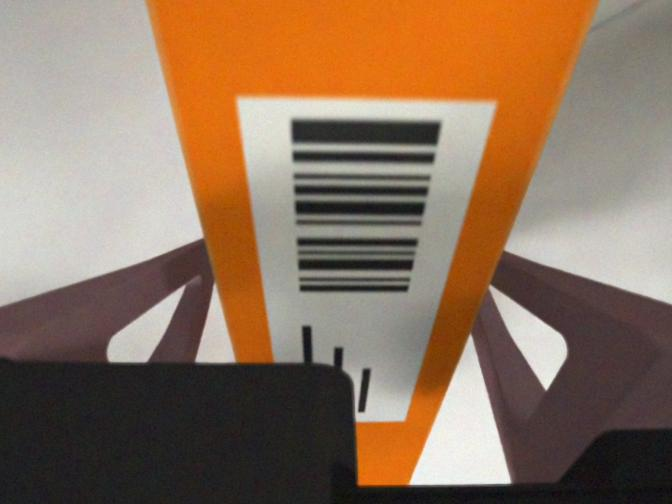

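move(arm6={"joints":{"gripper_m":0.052}}, cameras=[])

move(arm6={"target":[0.618,0.005,0.89,0,0.870,0.492,0]}, cameras=[])

move(arm6={"joints":{"joint2_rad":1.2,"joint3_rad":1.25,"joint4_rad":-1.62}}, cameras=["arm6_cam_wrist","cam_arm6"])

move(arm6={"joints":{"joint1_rad":0.309}}, cameras=[])

move(arm6={"target":[1.50,0.42,0.89,0,0,1,0]}, cameras=["arm6_cam_wrist","cam_arm6","cam_arm5"])

Scene clock: 870.63 s.
Joint torques (N m): arm1=[0.97 -2.2 7.83 0.36 0.19 -0.08] | arm2=[-0.32 -4.37 8.01 0.61 0.08 -0.21] | arm3=[0.44 -5.71 9.39 0.17 -0.16 -0.15] | arm4=[0.91 -2.84 9.54 0.32 -0.04 0.07] | arm5=[-0.38 3.37 7.53 1.78 -0.09 -0.03] | arm6=[0.09 -16.85 9.52 0.25 0.1 0] | arm7=[-0.32 -3.55 9.11 0.12 -0.12 0.19] | arm8=[2.55 -3.6 9.01 -0.08 -0.06 0.02]
Heat: arm1: hottest joint3_rad 34 °C; arm2: hottest joint3_rad 36 °C; arm3: hottest joint3_rad 34 °C; arm4: hottest joint3_rad 44 °C; arm5: hottest joint3_rad 37 °C; arm6: hottest joint3_rad 38 °C; arm7: hottest joint3_rad 41 °C; arm8: hottest joint3_rad 33 °C.
move: arm6 off_target
Joint velocities: within noise
arm1, arm2, arm3, arm4, arm5, arm7, arm8: as last shown
arm6.joint_positions: joint1_rad=-1.311 joint2_rad=+2.318 joint3_rad=+1.834 joint4_rad=-1.105 joint5_rad=-0.002 joint6_rad=+0.184 gripper_m=+0.05976
arm6.joint_status: gripper_m off_target (ended at +0.05979, target +0.05200)
arm6.hand: x=+0.6179 y=+0.0076 z=+0.7560 quat_wxyz=(+0.005, -0.871, -0.492, -0.007)
arm6.hand_target: x=+0.6201 y=-0.0036 z=+0.7572 quat_wxyz=(+0.000, -0.870, -0.492, +0.000)
arm6.hand_status: not commanded

Scene clock: 872.07 s.
Joint torques (N m): arm1=[0.85 -2.14 7.77 0.24 0.17 -0.04] | arm2=[-0.32 -4.37 8.01 0.62 0.08 -0.21] | arm3=[0.5 -5.54 9.42 0.16 -0.16 -0.16] | arm4=[0.91 -2.78 9.54 0.31 -0.04 0.06] | arm5=[-0.5 3.25 7.46 1.85 -0.09 -0.04] | arm6=[-0.5 -18.32 12.12 -0.27 0.1 -0.08] | arm7=[-0.38 -3.55 9.09 0.1 -0.11 0.19] | arm8=[2.43 -3.66 9.01 -0.09 -0.06 0.03]
Heat: arm1: hottest joint3_rad 34 °C; arm2: hottest joint3_rad 36 °C; arm3: hottest joint3_rad 34 °C; arm4: hottest joint3_rad 44 °C; arm5: hottest joint3_rad 37 °C; arm6: hottest joint3_rad 38 °C; arm7: hottest joint3_rad 41 °C; arm8: hottest joint3_rad 33 °C.
move: arm6 off_target
Joint velocities: within noise
arm1, arm2, arm3, arm4, arm5, arm7, arm8: as last shown
arm6.joint_positions: joint1_rad=-1.311 joint2_rad=+2.184 joint3_rad=+1.893 joint4_rad=-1.334 joint5_rad=-0.002 joint6_rad=+0.184 gripper_m=+0.05976
arm6.joint_status: not commanded
arm6.hand: x=+0.6231 y=+0.0216 z=+0.8633 quat_wxyz=(+0.017, -0.870, -0.492, -0.021)
arm6.hand_target: x=+0.6184 y=+0.0062 z=+0.8902 quat_wxyz=(+0.000, -0.870, -0.492, +0.000)
arm6.hand_status: off_target (0.032 m and 3.1 deg from the pose sent, 0.134 m and 1.0 deg at the start; pose on its path clipped on 3 of 43 steps)

Scene clock: 873.77 s.
Joint torques (N m): arm1=[0.85 -2.14 7.75 0.34 0.16 -0.07] | arm2=[-0.32 -4.37 8.01 0.61 0.08 -0.2] | arm3=[0.38 -5.66 9.35 0.17 -0.15 -0.16] | arm4=[0.91 -2.78 9.54 0.32 -0.04 0.06] | arm5=[-0.09 3.43 7.42 1.96 -0.09 -0.01] | arm6=[-0.44 -6.77 8.77 -0.01 0.11 -0.08] | arm7=[-0.15 -3.43 9.09 0.16 -0.12 0.19] | arm8=[2.67 -3.66 9.05 -0.06 -0.06 0.01]
Heat: arm1: hottest joint3_rad 34 °C; arm2: hottest joint3_rad 36 °C; arm3: hottest joint3_rad 34 °C; arm4: hottest joint3_rad 44 °C; arm5: hottest joint3_rad 37 °C; arm6: hottest joint3_rad 38 °C; arm7: hottest joint3_rad 41 °C; arm8: hottest joint3_rad 33 °C.
move: arm6 done
Joint velocities: within noise
arm1.joint_positions: joint1_rad=-1.564 joint2_rad=+0.899 joint3_rad=+1.112 joint4_rad=-1.613 joint5_rad=+0.006 joint6_rad=+0.220 gripper_m=+0.07989
arm1.joint_status: not commanded
arm1.hand: x=-2.2568 y=-0.8350 z=+1.0757 quat_wxyz=(-0.057, -0.890, -0.448, +0.068)
arm1.hand_target: x=-2.2573 y=-0.8310 z=+1.0701 quat_wxyz=(-0.050, -0.890, -0.448, +0.062)
arm1.hand_status: not commanded
arm2.joint_positions: joint1_rad=-1.382 joint2_rad=+0.902 joint3_rad=+1.104 joint4_rad=-1.616 joint5_rad=+0.001 joint6_rad=+0.885 gripper_m=+0.09192
arm2.joint_status: not commanded
arm2.hand: x=-0.7385 y=-0.3982 z=+1.1009 quat_wxyz=(-0.043, +0.106, -0.991, -0.066)
arm2.hand_target: x=-0.7379 y=-0.4010 z=+1.0998 quat_wxyz=(-0.042, +0.110, -0.991, -0.063)
arm2.hand_status: not commanded
arm3.joint_positions: joint1_rad=-0.014 joint2_rad=+0.909 joint3_rad=+1.099 joint4_rad=-1.614 joint5_rad=-0.002 joint6_rad=+0.287 gripper_m=+0.08998
arm3.joint_status: not commanded
arm3.hand: x=+0.2279 y=-0.4652 z=+1.0512 quat_wxyz=(-0.015, +0.896, -0.438, -0.071)
arm3.hand_target: x=+0.2280 y=-0.4698 z=+1.0536 quat_wxyz=(-0.014, +0.901, -0.428, -0.073)
arm3.hand_status: not commanded
arm4.joint_positions: joint1_rad=+1.827 joint2_rad=+0.906 joint3_rad=+1.110 joint4_rad=-1.615 joint5_rad=+0.011 joint6_rad=-0.435 gripper_m=+0.09190
arm4.joint_status: not commanded
arm4.hand: x=+1.4538 y=-0.5158 z=+1.0609 quat_wxyz=(-0.032, +0.996, +0.035, -0.078)
arm4.hand_target: x=+1.4568 y=-0.5192 z=+1.0577 quat_wxyz=(-0.030, +0.996, +0.039, -0.073)
arm4.hand_status: not commanded
arm5: as last shown
arm6.joint_positions: joint1_rad=-1.311 joint2_rad=+1.215 joint3_rad=+1.246 joint4_rad=-1.615 joint5_rad=-0.002 joint6_rad=+0.184 gripper_m=+0.05976
arm6.joint_status: all done
arm6.hand: x=+0.7339 y=+0.3174 z=+1.0923 quat_wxyz=(+0.004, -0.871, -0.492, -0.006)
arm6.hand_target: x=+0.7351 y=+0.3196 z=+1.0985 quat_wxyz=(+0.000, -0.870, -0.492, +0.000)
arm6.hand_status: not commanded
arm7.joint_positions: joint1_rad=+2.182 joint2_rad=+0.901 joint3_rad=+1.112 joint4_rad=-1.613 joint5_rad=+0.002 joint6_rad=+0.139 gripper_m=+0.07994
arm7.joint_status: not commanded
arm7.hand: x=-0.4155 y=+0.8687 z=+1.1072 quat_wxyz=(-0.058, +0.643, -0.761, -0.064)
arm7.hand_target: x=-0.4162 y=+0.8648 z=+1.1021 quat_wxyz=(-0.051, +0.641, -0.764, -0.058)
arm7.hand_status: not commanded
arm8.joint_positions: joint1_rad=+0.362 joint2_rad=+0.910 joint3_rad=+1.107 joint4_rad=-1.616 joint5_rad=+0.001 joint6_rad=+1.062 gripper_m=+0.09193
arm8.joint_status: not commanded
arm8.hand: x=-1.7232 y=+0.4084 z=+1.0606 quat_wxyz=(-0.071, -0.988, -0.132, +0.029)
arm8.hand_target: x=-1.7205 y=+0.4117 z=+1.0599 quat_wxyz=(-0.071, -0.988, -0.132, +0.027)
arm8.hand_status: not commanded
arm6_cam_wrist: T_world_to_cam=[[-0.860143, 0.509993, 0.00784011, 0.459361], [0.41716, 0.694561, 0.586143, -1.161], [0.293484, 0.507437, -0.81017, 0.632778], [0, 0, 0, 1]] pos_world=[0.69373, 0.251022, 1.18957]

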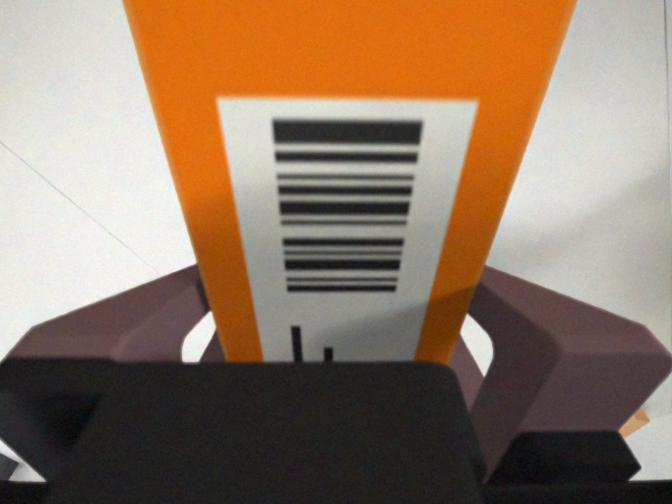

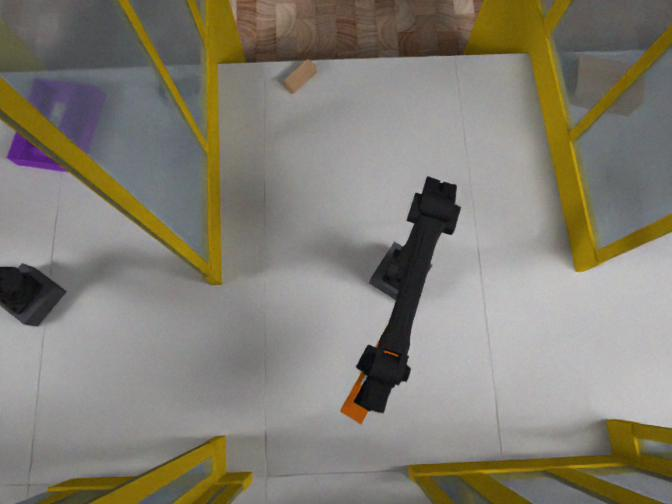

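Scene clock: 875.67 s.
Joint torques (N m): arm1=[1.03 -2.49 7.88 0.31 0.19 -0.09] | arm2=[-0.32 -4.37 8.01 0.61 0.08 -0.21] | arm3=[0.38 -5.6 9.37 0.16 -0.15 -0.16] | arm4=[0.91 -2.78 9.54 0.32 -0.04 0.06] | arm5=[0.09 2.96 7.41 1.84 -0.11 -0.05] | arm6=[0.09 -6.83 8.79 -0.03 0.11 -0.08] | arm7=[-0.32 -3.72 9.11 0.13 -0.12 0.19] | arm8=[2.67 -3.72 8.99 -0.12 -0.06 0.02]
Heat: arm1: hottest joint3_rad 34 °C; arm2: hottest joint3_rad 36 °C; arm3: hottest joint3_rad 34 °C; arm4: hottest joint3_rad 44 °C; arm5: hottest joint3_rad 37 °C; arm6: hottest joint3_rad 38 °C; arm7: hottest joint3_rad 41 °C; arm8: hottest joint3_rad 33 °C.
move: arm6 done
Joint velocities: within noise
arm1, arm2, arm3, arm4, arm5, arm7, arm8: as last shown
arm6.joint_positions: joint1_rad=+0.301 joint2_rad=+1.215 joint3_rad=+1.246 joint4_rad=-1.615 joint5_rad=-0.002 joint6_rad=+0.184 gripper_m=+0.05982
arm6.joint_status: all done
arm6.hand: x=+1.1658 y=+0.5247 z=+1.0922 quat_wxyz=(+0.007, -0.248, -0.969, -0.001)
arm6.hand_target: x=+1.1643 y=+0.5278 z=+1.0984 quat_wxyz=(+0.000, -0.244, -0.970, +0.000)
arm6.hand_status: not commanded

Scene clock: 878.37 s.
Joint torques (N m): arm1=[1.03 -2.32 7.86 0.29 0.18 -0.05] | arm2=[-0.32 -4.37 8.01 0.62 0.08 -0.21] | arm3=[0.62 -5.71 9.42 0.16 -0.14 -0.16] | arm4=[0.91 -2.78 9.54 0.32 -0.04 0.06] | arm5=[-0.32 3.02 7.49 1.96 -0.11 -0.06] | arm6=[-0.09 -17.14 12.83 -0.24 -0.04 -0.17] | arm7=[-0.32 -3.43 9.11 0.13 -0.12 0.19] | arm8=[2.37 -3.49 9.06 -0.12 -0.07 0.01]
Heat: arm1: hottest joint3_rad 34 °C; arm2: hottest joint3_rad 36 °C; arm3: hottest joint3_rad 34 °C; arm4: hottest joint3_rad 44 °C; arm5: hottest joint3_rad 37 °C; arm6: hottest joint3_rad 38 °C; arm7: hottest joint3_rad 41 °C; arm8: hottest joint3_rad 33 °C.
move: arm6 off_target
Joint velocities: within noise
arm1, arm2, arm3, arm4, arm7, arm8: as last shown
arm5.joint_positions: joint1_rad=+0.539 joint2_rad=+0.625 joint3_rad=+1.427 joint4_rad=-1.371 joint5_rad=+0.119 joint6_rad=-0.097 gripper_m=+0.09397
arm5.joint_status: not commanded
arm5.hand: x=+1.9393 y=+0.5988 z=+1.3388 quat_wxyz=(-0.011, +0.867, +0.137, -0.480)
arm5.hand_target: x=+1.9418 y=+0.5979 z=+1.3513 quat_wxyz=(-0.008, +0.859, +0.137, -0.492)
arm5.hand_status: not commanded
arm6.joint_positions: joint1_rad=+0.301 joint2_rad=+2.215 joint3_rad=+1.977 joint4_rad=-1.372 joint5_rad=+0.001 joint6_rad=-0.300 gripper_m=+0.05984
arm6.joint_status: not commanded
arm6.hand: x=+1.4821 y=+0.4208 z=+0.8735 quat_wxyz=(+0.019, -0.008, -1.000, -0.006)
arm6.hand_target: x=+1.4989 y=+0.4204 z=+0.8901 quat_wxyz=(+0.000, +0.000, -1.000, +0.000)
arm6.hand_status: off_target (0.024 m and 2.5 deg from the pose sent, 0.404 m and 28.7 deg at the start)
pictures: arm6_cam_wrist, cam_arm5, cam_arm6
arm6_cam_wrist: T_world_to_cam=[[-0.00907781, -0.99995, -0.0042274, 0.43653], [-0.795218, 0.00465599, 0.606305, 0.652865], [-0.606255, 0.00886563, -0.795221, 1.7138], [0, 0, 0, 1]] pos_world=[1.56213, 0.418274, 0.96886]

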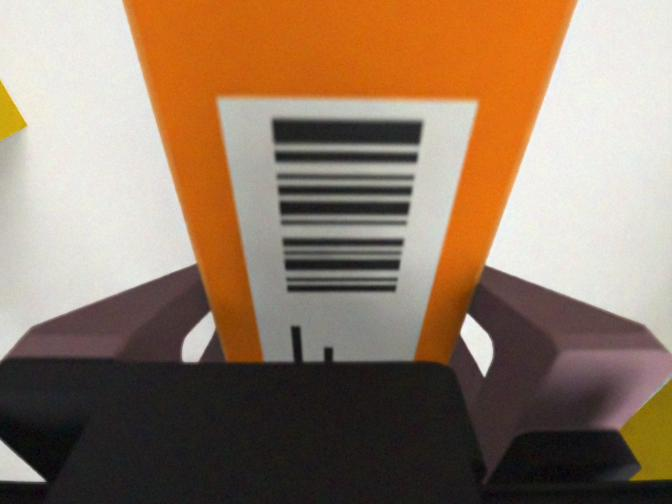

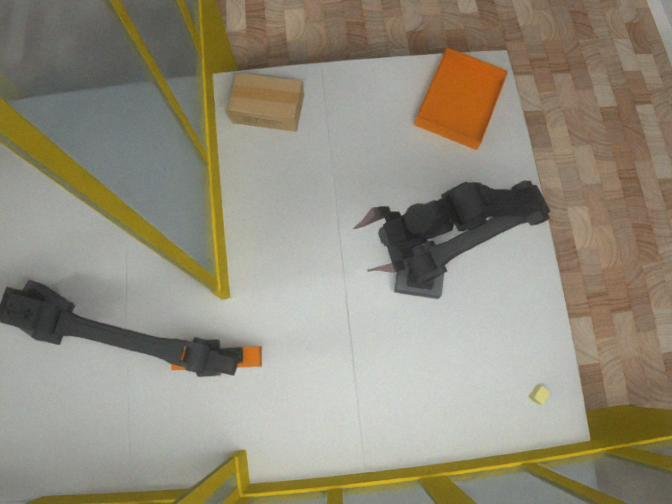

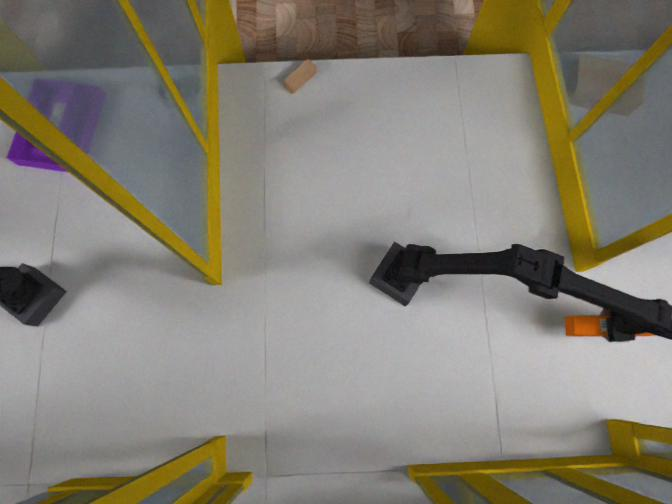

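move(arm6={"target":[1.51,0.42,0.785,0,0,1,0],"speed":0.2}, cameras=[])

move(arm6={"target":[1.51,0.42,0.757,0,0,1,0],"speed":0.1}, cameras=[])

Scene clock: 883.93 s.
Joint torques (N m): arm1=[0.73 -2.43 7.79 0.34 0.17 -0.05] | arm2=[-0.26 -4.37 8.01 0.61 0.08 -0.21] | arm3=[0.44 -5.71 9.4 0.14 -0.15 -0.16] | arm4=[0.91 -2.78 9.54 0.32 -0.04 0.07] | arm5=[0.26 3.08 7.49 1.77 -0.11 -0.04] | arm6=[0.15 -18.9 8.79 0.51 -0.04 -0.14] | arm7=[-0.32 -3.66 9.07 0.13 -0.13 0.2] | arm8=[2.37 -3.43 9.02 -0.14 -0.05 0.03]
Heat: arm1: hottest joint3_rad 34 °C; arm2: hottest joint3_rad 36 °C; arm3: hottest joint3_rad 34 °C; arm4: hottest joint3_rad 44 °C; arm5: hottest joint3_rad 37 °C; arm6: hottest joint3_rad 37 °C; arm7: hottest joint3_rad 41 °C; arm8: hottest joint3_rad 33 °C.
move: arm6 off_target
Joint velocities: within noise
arm1, arm2, arm3, arm4, arm5, arm7, arm8: as last shown
arm6.joint_positions: joint1_rad=+0.303 joint2_rad=+2.354 joint3_rad=+1.961 joint4_rad=-1.210 joint5_rad=+0.001 joint6_rad=-0.301 gripper_m=+0.05984
arm6.joint_status: not commanded
arm6.hand: x=+1.4988 y=+0.4167 z=+0.7761 quat_wxyz=(+0.015, -0.007, -1.000, -0.004)
arm6.hand_target: x=+1.5097 y=+0.4201 z=+0.7850 quat_wxyz=(+0.000, +0.000, -1.000, +0.000)
arm6.hand_status: off_target (0.015 m and 2.0 deg from the pose sent, 0.093 m and 2.5 deg at the start)

Scene clock: 885.10 s.
Joint torques (N m): arm1=[0.91 -2.43 7.84 0.4 0.17 -0.06] | arm2=[-0.32 -4.37 7.99 0.61 0.08 -0.21] | arm3=[0.38 -5.83 9.39 0.17 -0.14 -0.16] | arm4=[0.91 -2.78 9.54 0.32 -0.04 0.07] | arm5=[-0.15 3.19 7.41 1.99 -0.1 -0.06] | arm6=[0.15 -17.9 7.94 0.57 -0.04 -0.13] | arm7=[-0.21 -3.49 9.11 0.14 -0.12 0.19] | arm8=[2.37 -3.55 9.02 -0.01 -0.06 0.01]
Heat: arm1: hottest joint3_rad 34 °C; arm2: hottest joint3_rad 36 °C; arm3: hottest joint3_rad 34 °C; arm4: hottest joint3_rad 44 °C; arm5: hottest joint3_rad 37 °C; arm6: hottest joint3_rad 37 °C; arm7: hottest joint3_rad 41 °C; arm8: hottest joint3_rad 33 °C.
move: arm6 done
Joint velocities: within noise
arm1, arm2, arm3, arm4, arm5, arm7, arm8: as last shown
arm6.joint_positions: joint1_rad=+0.303 joint2_rad=+2.375 joint3_rad=+1.955 joint4_rad=-1.161 joint5_rad=+0.001 joint6_rad=-0.301 gripper_m=+0.05984
arm6.joint_status: not commanded
arm6.hand: x=+1.5045 y=+0.4149 z=+0.7600 quat_wxyz=(+0.005, -0.007, -1.000, -0.001)
arm6.hand_target: x=+1.5099 y=+0.4199 z=+0.7571 quat_wxyz=(+0.000, +0.000, -1.000, +0.000)
arm6.hand_status: done (0.008 m and 1.0 deg from the pose sent, 0.022 m and 2.0 deg at the start)

move(arm6={"target":[1.51,0.42,0.753,0,0,1,0],"speed":0.1}, cameras=[])

move(arm6={"joints":{"gripper_m":0.09}}, arm5={"joints":{"joint1_rad":0.586,"joint2_rad":0.9,"joint3_rad":1.1,"joint4_rad":-1.62,"joint5_rad":0,"joint6_rad":0}}, cameras=[])

move(arm6={"target":[1.50,0.42,0.88,0,0,1,0]}, cameras=[])

move(arm6={"joints":{"joint2_rad":0.9,"joint3_rad":1.1,"joint4_rad":-1.62}}, cameras=[])

move(arm5={"target":[1.51,0.415,0.89,0,0,1,0]}, cameras=["cam_arm5","arm5_cam_wrist"])

Scene clock: 897.90 s.
Joint torques (N m): arm1=[0.91 -2.37 7.94 0.23 0.15 -0.08] | arm2=[-0.32 -4.37 7.99 0.62 0.08 -0.21] | arm3=[0.62 -5.66 9.42 0.16 -0.16 -0.15] | arm4=[0.91 -2.84 9.55 0.32 -0.04 0.06] | arm5=[-0.56 3.14 7.53 1.68 -0.08 -0.03] | arm6=[0.09 -17.67 7.83 0.59 -0.03 -0.13] | arm7=[-0.32 -3.49 9.11 0.12 -0.13 0.18] | arm8=[2.43 -3.66 9.02 -0.09 -0.07 0.03]
Heat: arm1: hottest joint3_rad 34 °C; arm2: hottest joint3_rad 36 °C; arm3: hottest joint3_rad 34 °C; arm4: hottest joint3_rad 44 °C; arm5: hottest joint3_rad 37 °C; arm6: hottest joint2_rad 37 °C; arm7: hottest joint3_rad 41 °C; arm8: hottest joint3_rad 33 °C.
move: arm6 done
Joint velocities: within noise
arm1, arm2, arm3, arm4, arm5, arm7, arm8: as last shown
arm6.joint_positions: joint1_rad=+0.303 joint2_rad=+2.375 joint3_rad=+1.955 joint4_rad=-1.155 joint5_rad=+0.001 joint6_rad=-0.301 gripper_m=+0.05984
arm6.joint_status: not commanded
arm6.hand: x=+1.5059 y=+0.4144 z=+0.7597 quat_wxyz=(+0.002, -0.007, -1.000, +0.000)
arm6.hand_target: x=+1.5098 y=+0.4200 z=+0.7531 quat_wxyz=(+0.000, +0.000, -1.000, +0.000)
arm6.hand_status: done (0.010 m and 0.8 deg from the pose sent, 0.010 m and 1.0 deg at the start)

Scene clock: 899.27 s.
Joint torques (N m): arm1=[0.85 -2.37 7.76 0.36 0.16 -0.07] | arm2=[-0.32 -4.37 8.01 0.61 0.08 -0.21] | arm3=[0.5 -5.71 9.37 0.17 -0.15 -0.15] | arm4=[0.91 -2.84 9.54 0.32 -0.04 0.07] | arm5=[-0.03 -0.62 8.14 0.24 -0.24 0.05] | arm6=[0.15 -17.79 7.8 0.61 -0.03 -0.13] | arm7=[-0.26 -3.6 9.11 0.17 -0.1 0.19] | arm8=[2.49 -3.49 9.07 -0.1 -0.06 0]
Heat: arm1: hottest joint3_rad 34 °C; arm2: hottest joint3_rad 36 °C; arm3: hottest joint3_rad 34 °C; arm4: hottest joint3_rad 44 °C; arm5: hottest joint3_rad 37 °C; arm6: hottest joint2_rad 37 °C; arm7: hottest joint3_rad 41 °C; arm8: hottest joint3_rad 33 °C.
move: arm5 done; arm6 done
Joint velocities: within noise
arm1, arm2, arm3, arm4, arm7, arm8: as last shown
arm5.joint_positions: joint1_rad=+0.579 joint2_rad=+0.897 joint3_rad=+1.080 joint4_rad=-1.611 joint5_rad=+0.002 joint6_rad=-0.010 gripper_m=+0.09397
arm5.joint_status: all done
arm5.hand: x=+1.9266 y=+0.5651 z=+1.0841 quat_wxyz=(+0.007, +0.984, +0.163, -0.068)
arm5.hand_target: x=+1.9257 y=+0.5626 z=+1.0912 quat_wxyz=(+0.009, +0.984, +0.162, -0.072)
arm5.hand_status: not commanded
arm6.joint_positions: joint1_rad=+0.303 joint2_rad=+2.375 joint3_rad=+1.955 joint4_rad=-1.155 joint5_rad=+0.001 joint6_rad=-0.301 gripper_m=+0.08987
arm6.joint_status: all done
arm6.hand: x=+1.5059 y=+0.4144 z=+0.7597 quat_wxyz=(+0.002, -0.007, -1.000, +0.000)
arm6.hand_target: x=+1.5098 y=+0.4200 z=+0.7531 quat_wxyz=(+0.000, +0.000, -1.000, +0.000)
arm6.hand_status: not commanded

Scene clock: 900.63 s.
Joint torques (N m): arm1=[0.56 -2.14 7.9 0.39 0.17 -0.08] | arm2=[-0.32 -4.37 7.99 0.62 0.08 -0.21] | arm3=[0.38 -5.83 9.39 0.17 -0.15 -0.15] | arm4=[0.91 -2.84 9.54 0.31 -0.04 0.06] | arm5=[-0.21 -1.85 8.1 0.27 -0.24 0.05] | arm6=[-0.21 -18.84 11.84 -0.24 -0.02 -0.17] | arm7=[-0.26 -3.6 9.13 0.16 -0.12 0.19] | arm8=[2.14 -3.49 9.01 -0.03 -0.07 0]
Heat: arm1: hottest joint3_rad 34 °C; arm2: hottest joint3_rad 36 °C; arm3: hottest joint3_rad 34 °C; arm4: hottest joint3_rad 44 °C; arm5: hottest joint3_rad 38 °C; arm6: hottest joint2_rad 37 °C; arm7: hottest joint3_rad 41 °C; arm8: hottest joint3_rad 33 °C.
move: arm6 off_target
Joint velocities: within noise
arm1, arm2, arm3, arm4, arm5, arm7, arm8: as last shown
arm6.joint_positions: joint1_rad=+0.303 joint2_rad=+2.241 joint3_rad=+1.973 joint4_rad=-1.351 joint5_rad=+0.001 joint6_rad=-0.301 gripper_m=+0.08987
arm6.joint_status: not commanded
arm6.hand: x=+1.4842 y=+0.4215 z=+0.8553 quat_wxyz=(+0.023, -0.007, -1.000, -0.007)
arm6.hand_target: x=+1.4989 y=+0.4203 z=+0.8803 quat_wxyz=(+0.000, +0.000, -1.000, +0.000)
arm6.hand_status: off_target (0.029 m and 2.9 deg from the pose sent, 0.121 m and 0.8 deg at the start)

Scene clock: 902.60 s.
Joint torques (N m): arm1=[0.85 -2.26 7.8 0.35 0.16 -0.06] | arm2=[-0.32 -4.37 8.01 0.62 0.08 -0.21] | arm3=[0.44 -5.66 9.35 0.17 -0.15 -0.16] | arm4=[0.91 -2.78 9.54 0.32 -0.04 0.06] | arm5=[-0.44 -1.32 8.06 0.31 -0.24 0.04] | arm6=[-0.21 -2.37 8.8 0.25 -0.03 -0.17] | arm7=[-0.15 -3.55 9.09 0.14 -0.13 0.18] | arm8=[2.43 -3.72 9.03 -0.1 -0.07 0.02]
Heat: arm1: hottest joint3_rad 34 °C; arm2: hottest joint3_rad 36 °C; arm3: hottest joint3_rad 34 °C; arm4: hottest joint3_rad 45 °C; arm5: hottest joint3_rad 38 °C; arm6: hottest joint2_rad 37 °C; arm7: hottest joint3_rad 41 °C; arm8: hottest joint3_rad 33 °C.
move: arm6 done
Joint velocities: within noise
arm1.joint_positions: joint1_rad=-1.564 joint2_rad=+0.899 joint3_rad=+1.112 joint4_rad=-1.613 joint5_rad=+0.006 joint6_rad=+0.220 gripper_m=+0.07989
arm1.joint_status: not commanded
arm1.hand: x=-2.2568 y=-0.8350 z=+1.0757 quat_wxyz=(-0.057, -0.890, -0.448, +0.068)
arm1.hand_target: x=-2.2573 y=-0.8310 z=+1.0701 quat_wxyz=(-0.050, -0.890, -0.448, +0.062)
arm1.hand_status: not commanded
arm2.joint_positions: joint1_rad=-1.382 joint2_rad=+0.902 joint3_rad=+1.104 joint4_rad=-1.616 joint5_rad=+0.001 joint6_rad=+0.885 gripper_m=+0.09192
arm2.joint_status: not commanded
arm2.hand: x=-0.7385 y=-0.3982 z=+1.1009 quat_wxyz=(-0.043, +0.106, -0.991, -0.066)
arm2.hand_target: x=-0.7379 y=-0.4010 z=+1.0998 quat_wxyz=(-0.042, +0.110, -0.991, -0.063)
arm2.hand_status: not commanded
arm3.joint_positions: joint1_rad=-0.014 joint2_rad=+0.909 joint3_rad=+1.099 joint4_rad=-1.614 joint5_rad=-0.002 joint6_rad=+0.287 gripper_m=+0.08998
arm3.joint_status: not commanded
arm3.hand: x=+0.2279 y=-0.4652 z=+1.0512 quat_wxyz=(-0.015, +0.896, -0.438, -0.071)
arm3.hand_target: x=+0.2280 y=-0.4698 z=+1.0536 quat_wxyz=(-0.014, +0.901, -0.428, -0.073)
arm3.hand_status: not commanded
arm4.joint_positions: joint1_rad=+1.827 joint2_rad=+0.906 joint3_rad=+1.110 joint4_rad=-1.615 joint5_rad=+0.011 joint6_rad=-0.435 gripper_m=+0.09190
arm4.joint_status: not commanded
arm4.hand: x=+1.4538 y=-0.5158 z=+1.0609 quat_wxyz=(-0.032, +0.996, +0.035, -0.078)
arm4.hand_target: x=+1.4568 y=-0.5192 z=+1.0577 quat_wxyz=(-0.030, +0.996, +0.039, -0.073)
arm4.hand_status: not commanded
arm5: as last shown
arm6.joint_positions: joint1_rad=+0.303 joint2_rad=+0.906 joint3_rad=+1.098 joint4_rad=-1.615 joint5_rad=+0.001 joint6_rad=-0.301 gripper_m=+0.08987
arm6.joint_status: all done
arm6.hand: x=+1.0906 y=+0.5495 z=+1.1171 quat_wxyz=(-0.070, -0.007, -0.997, +0.023)
arm6.hand_target: x=+1.0893 y=+0.5514 z=+1.1193 quat_wxyz=(-0.072, +0.000, -0.997, +0.023)
arm6.hand_status: not commanded
arm7.joint_positions: joint1_rad=+2.182 joint2_rad=+0.901 joint3_rad=+1.112 joint4_rad=-1.613 joint5_rad=+0.002 joint6_rad=+0.139 gripper_m=+0.07994
arm7.joint_status: not commanded
arm7.hand: x=-0.4155 y=+0.8687 z=+1.1072 quat_wxyz=(-0.058, +0.643, -0.761, -0.064)
arm7.hand_target: x=-0.4162 y=+0.8648 z=+1.1021 quat_wxyz=(-0.051, +0.641, -0.764, -0.058)
arm7.hand_status: not commanded
arm8.joint_positions: joint1_rad=+0.362 joint2_rad=+0.910 joint3_rad=+1.107 joint4_rad=-1.616 joint5_rad=+0.001 joint6_rad=+1.062 gripper_m=+0.09193
arm8.joint_status: not commanded
arm8.hand: x=-1.7232 y=+0.4084 z=+1.0606 quat_wxyz=(-0.071, -0.988, -0.132, +0.029)
arm8.hand_target: x=-1.7205 y=+0.4117 z=+1.0599 quat_wxyz=(-0.071, -0.988, -0.132, +0.027)
arm8.hand_status: not commanded

Scene clock: 910.27 s.
Joint torques (N m): arm1=[0.5 -2.32 7.73 0.34 0.15 -0.07] | arm2=[-0.32 -4.37 8.01 0.61 0.08 -0.21] | arm3=[0.5 -5.71 9.39 0.16 -0.16 -0.16] | arm4=[0.91 -2.84 9.54 0.32 -0.04 0.06] | arm5=[-0.38 -18.78 9.91 -0.17 0.03 -0.16] | arm6=[-0.26 -2.43 8.8 0.23 -0.03 -0.17] | arm7=[-0.26 -3.66 9.07 0.13 -0.11 0.19] | arm8=[2.55 -3.72 9.06 -0.12 -0.06 0.02]
Heat: arm1: hottest joint3_rad 34 °C; arm2: hottest joint3_rad 36 °C; arm3: hottest joint3_rad 34 °C; arm4: hottest joint3_rad 45 °C; arm5: hottest joint3_rad 39 °C; arm6: hottest joint2_rad 36 °C; arm7: hottest joint3_rad 41 °C; arm8: hottest joint3_rad 33 °C.
move: arm5 off_target
Joint velocities: within noise
arm1, arm2, arm3, arm4, arm6, arm7, arm8: as last shown
arm5.joint_positions: joint1_rad=+0.636 joint2_rad=+2.283 joint3_rad=+2.179 joint4_rad=-1.549 joint5_rad=+0.180 joint6_rad=-2.102 gripper_m=+0.09398
arm5.joint_status: not commanded
arm5.hand: x=+1.5196 y=+0.4232 z=+0.8777 quat_wxyz=(-0.027, +0.321, +0.942, +0.098)
arm5.hand_target: x=+1.5110 y=+0.4147 z=+0.8901 quat_wxyz=(-0.039, +0.314, +0.944, +0.090)
arm5.hand_status: off_target (0.018 m and 39.3 deg from the pose sent, 0.483 m and 161.2 deg at the start; pose on its path clipped on 81 of 230 steps; a joint's target at an end of its range on 101 of 230 steps)
pictures: arm5_cam_wrist, cam_arm5
arm5_cam_wrist: T_world_to_cam=[[-0.618315, -0.769186, -0.161369, 1.40776], [-0.650531, 0.385674, 0.654267, 0.258737], [-0.441017, 0.509519, -0.738847, 1.2271], [0, 0, 0, 1]] pos_world=[1.57993, 0.357809, 0.964524]

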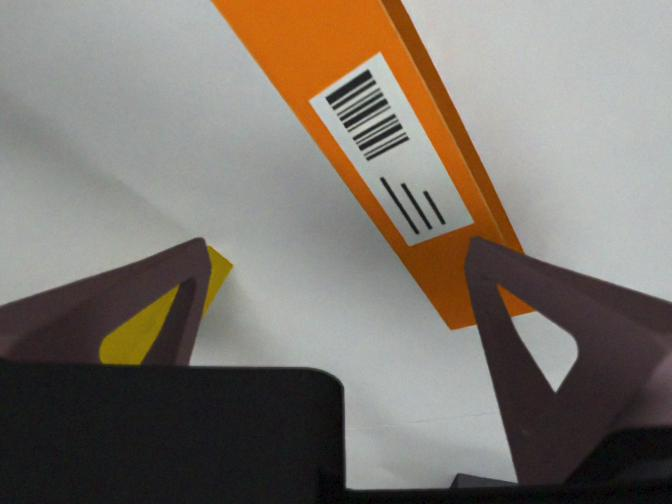

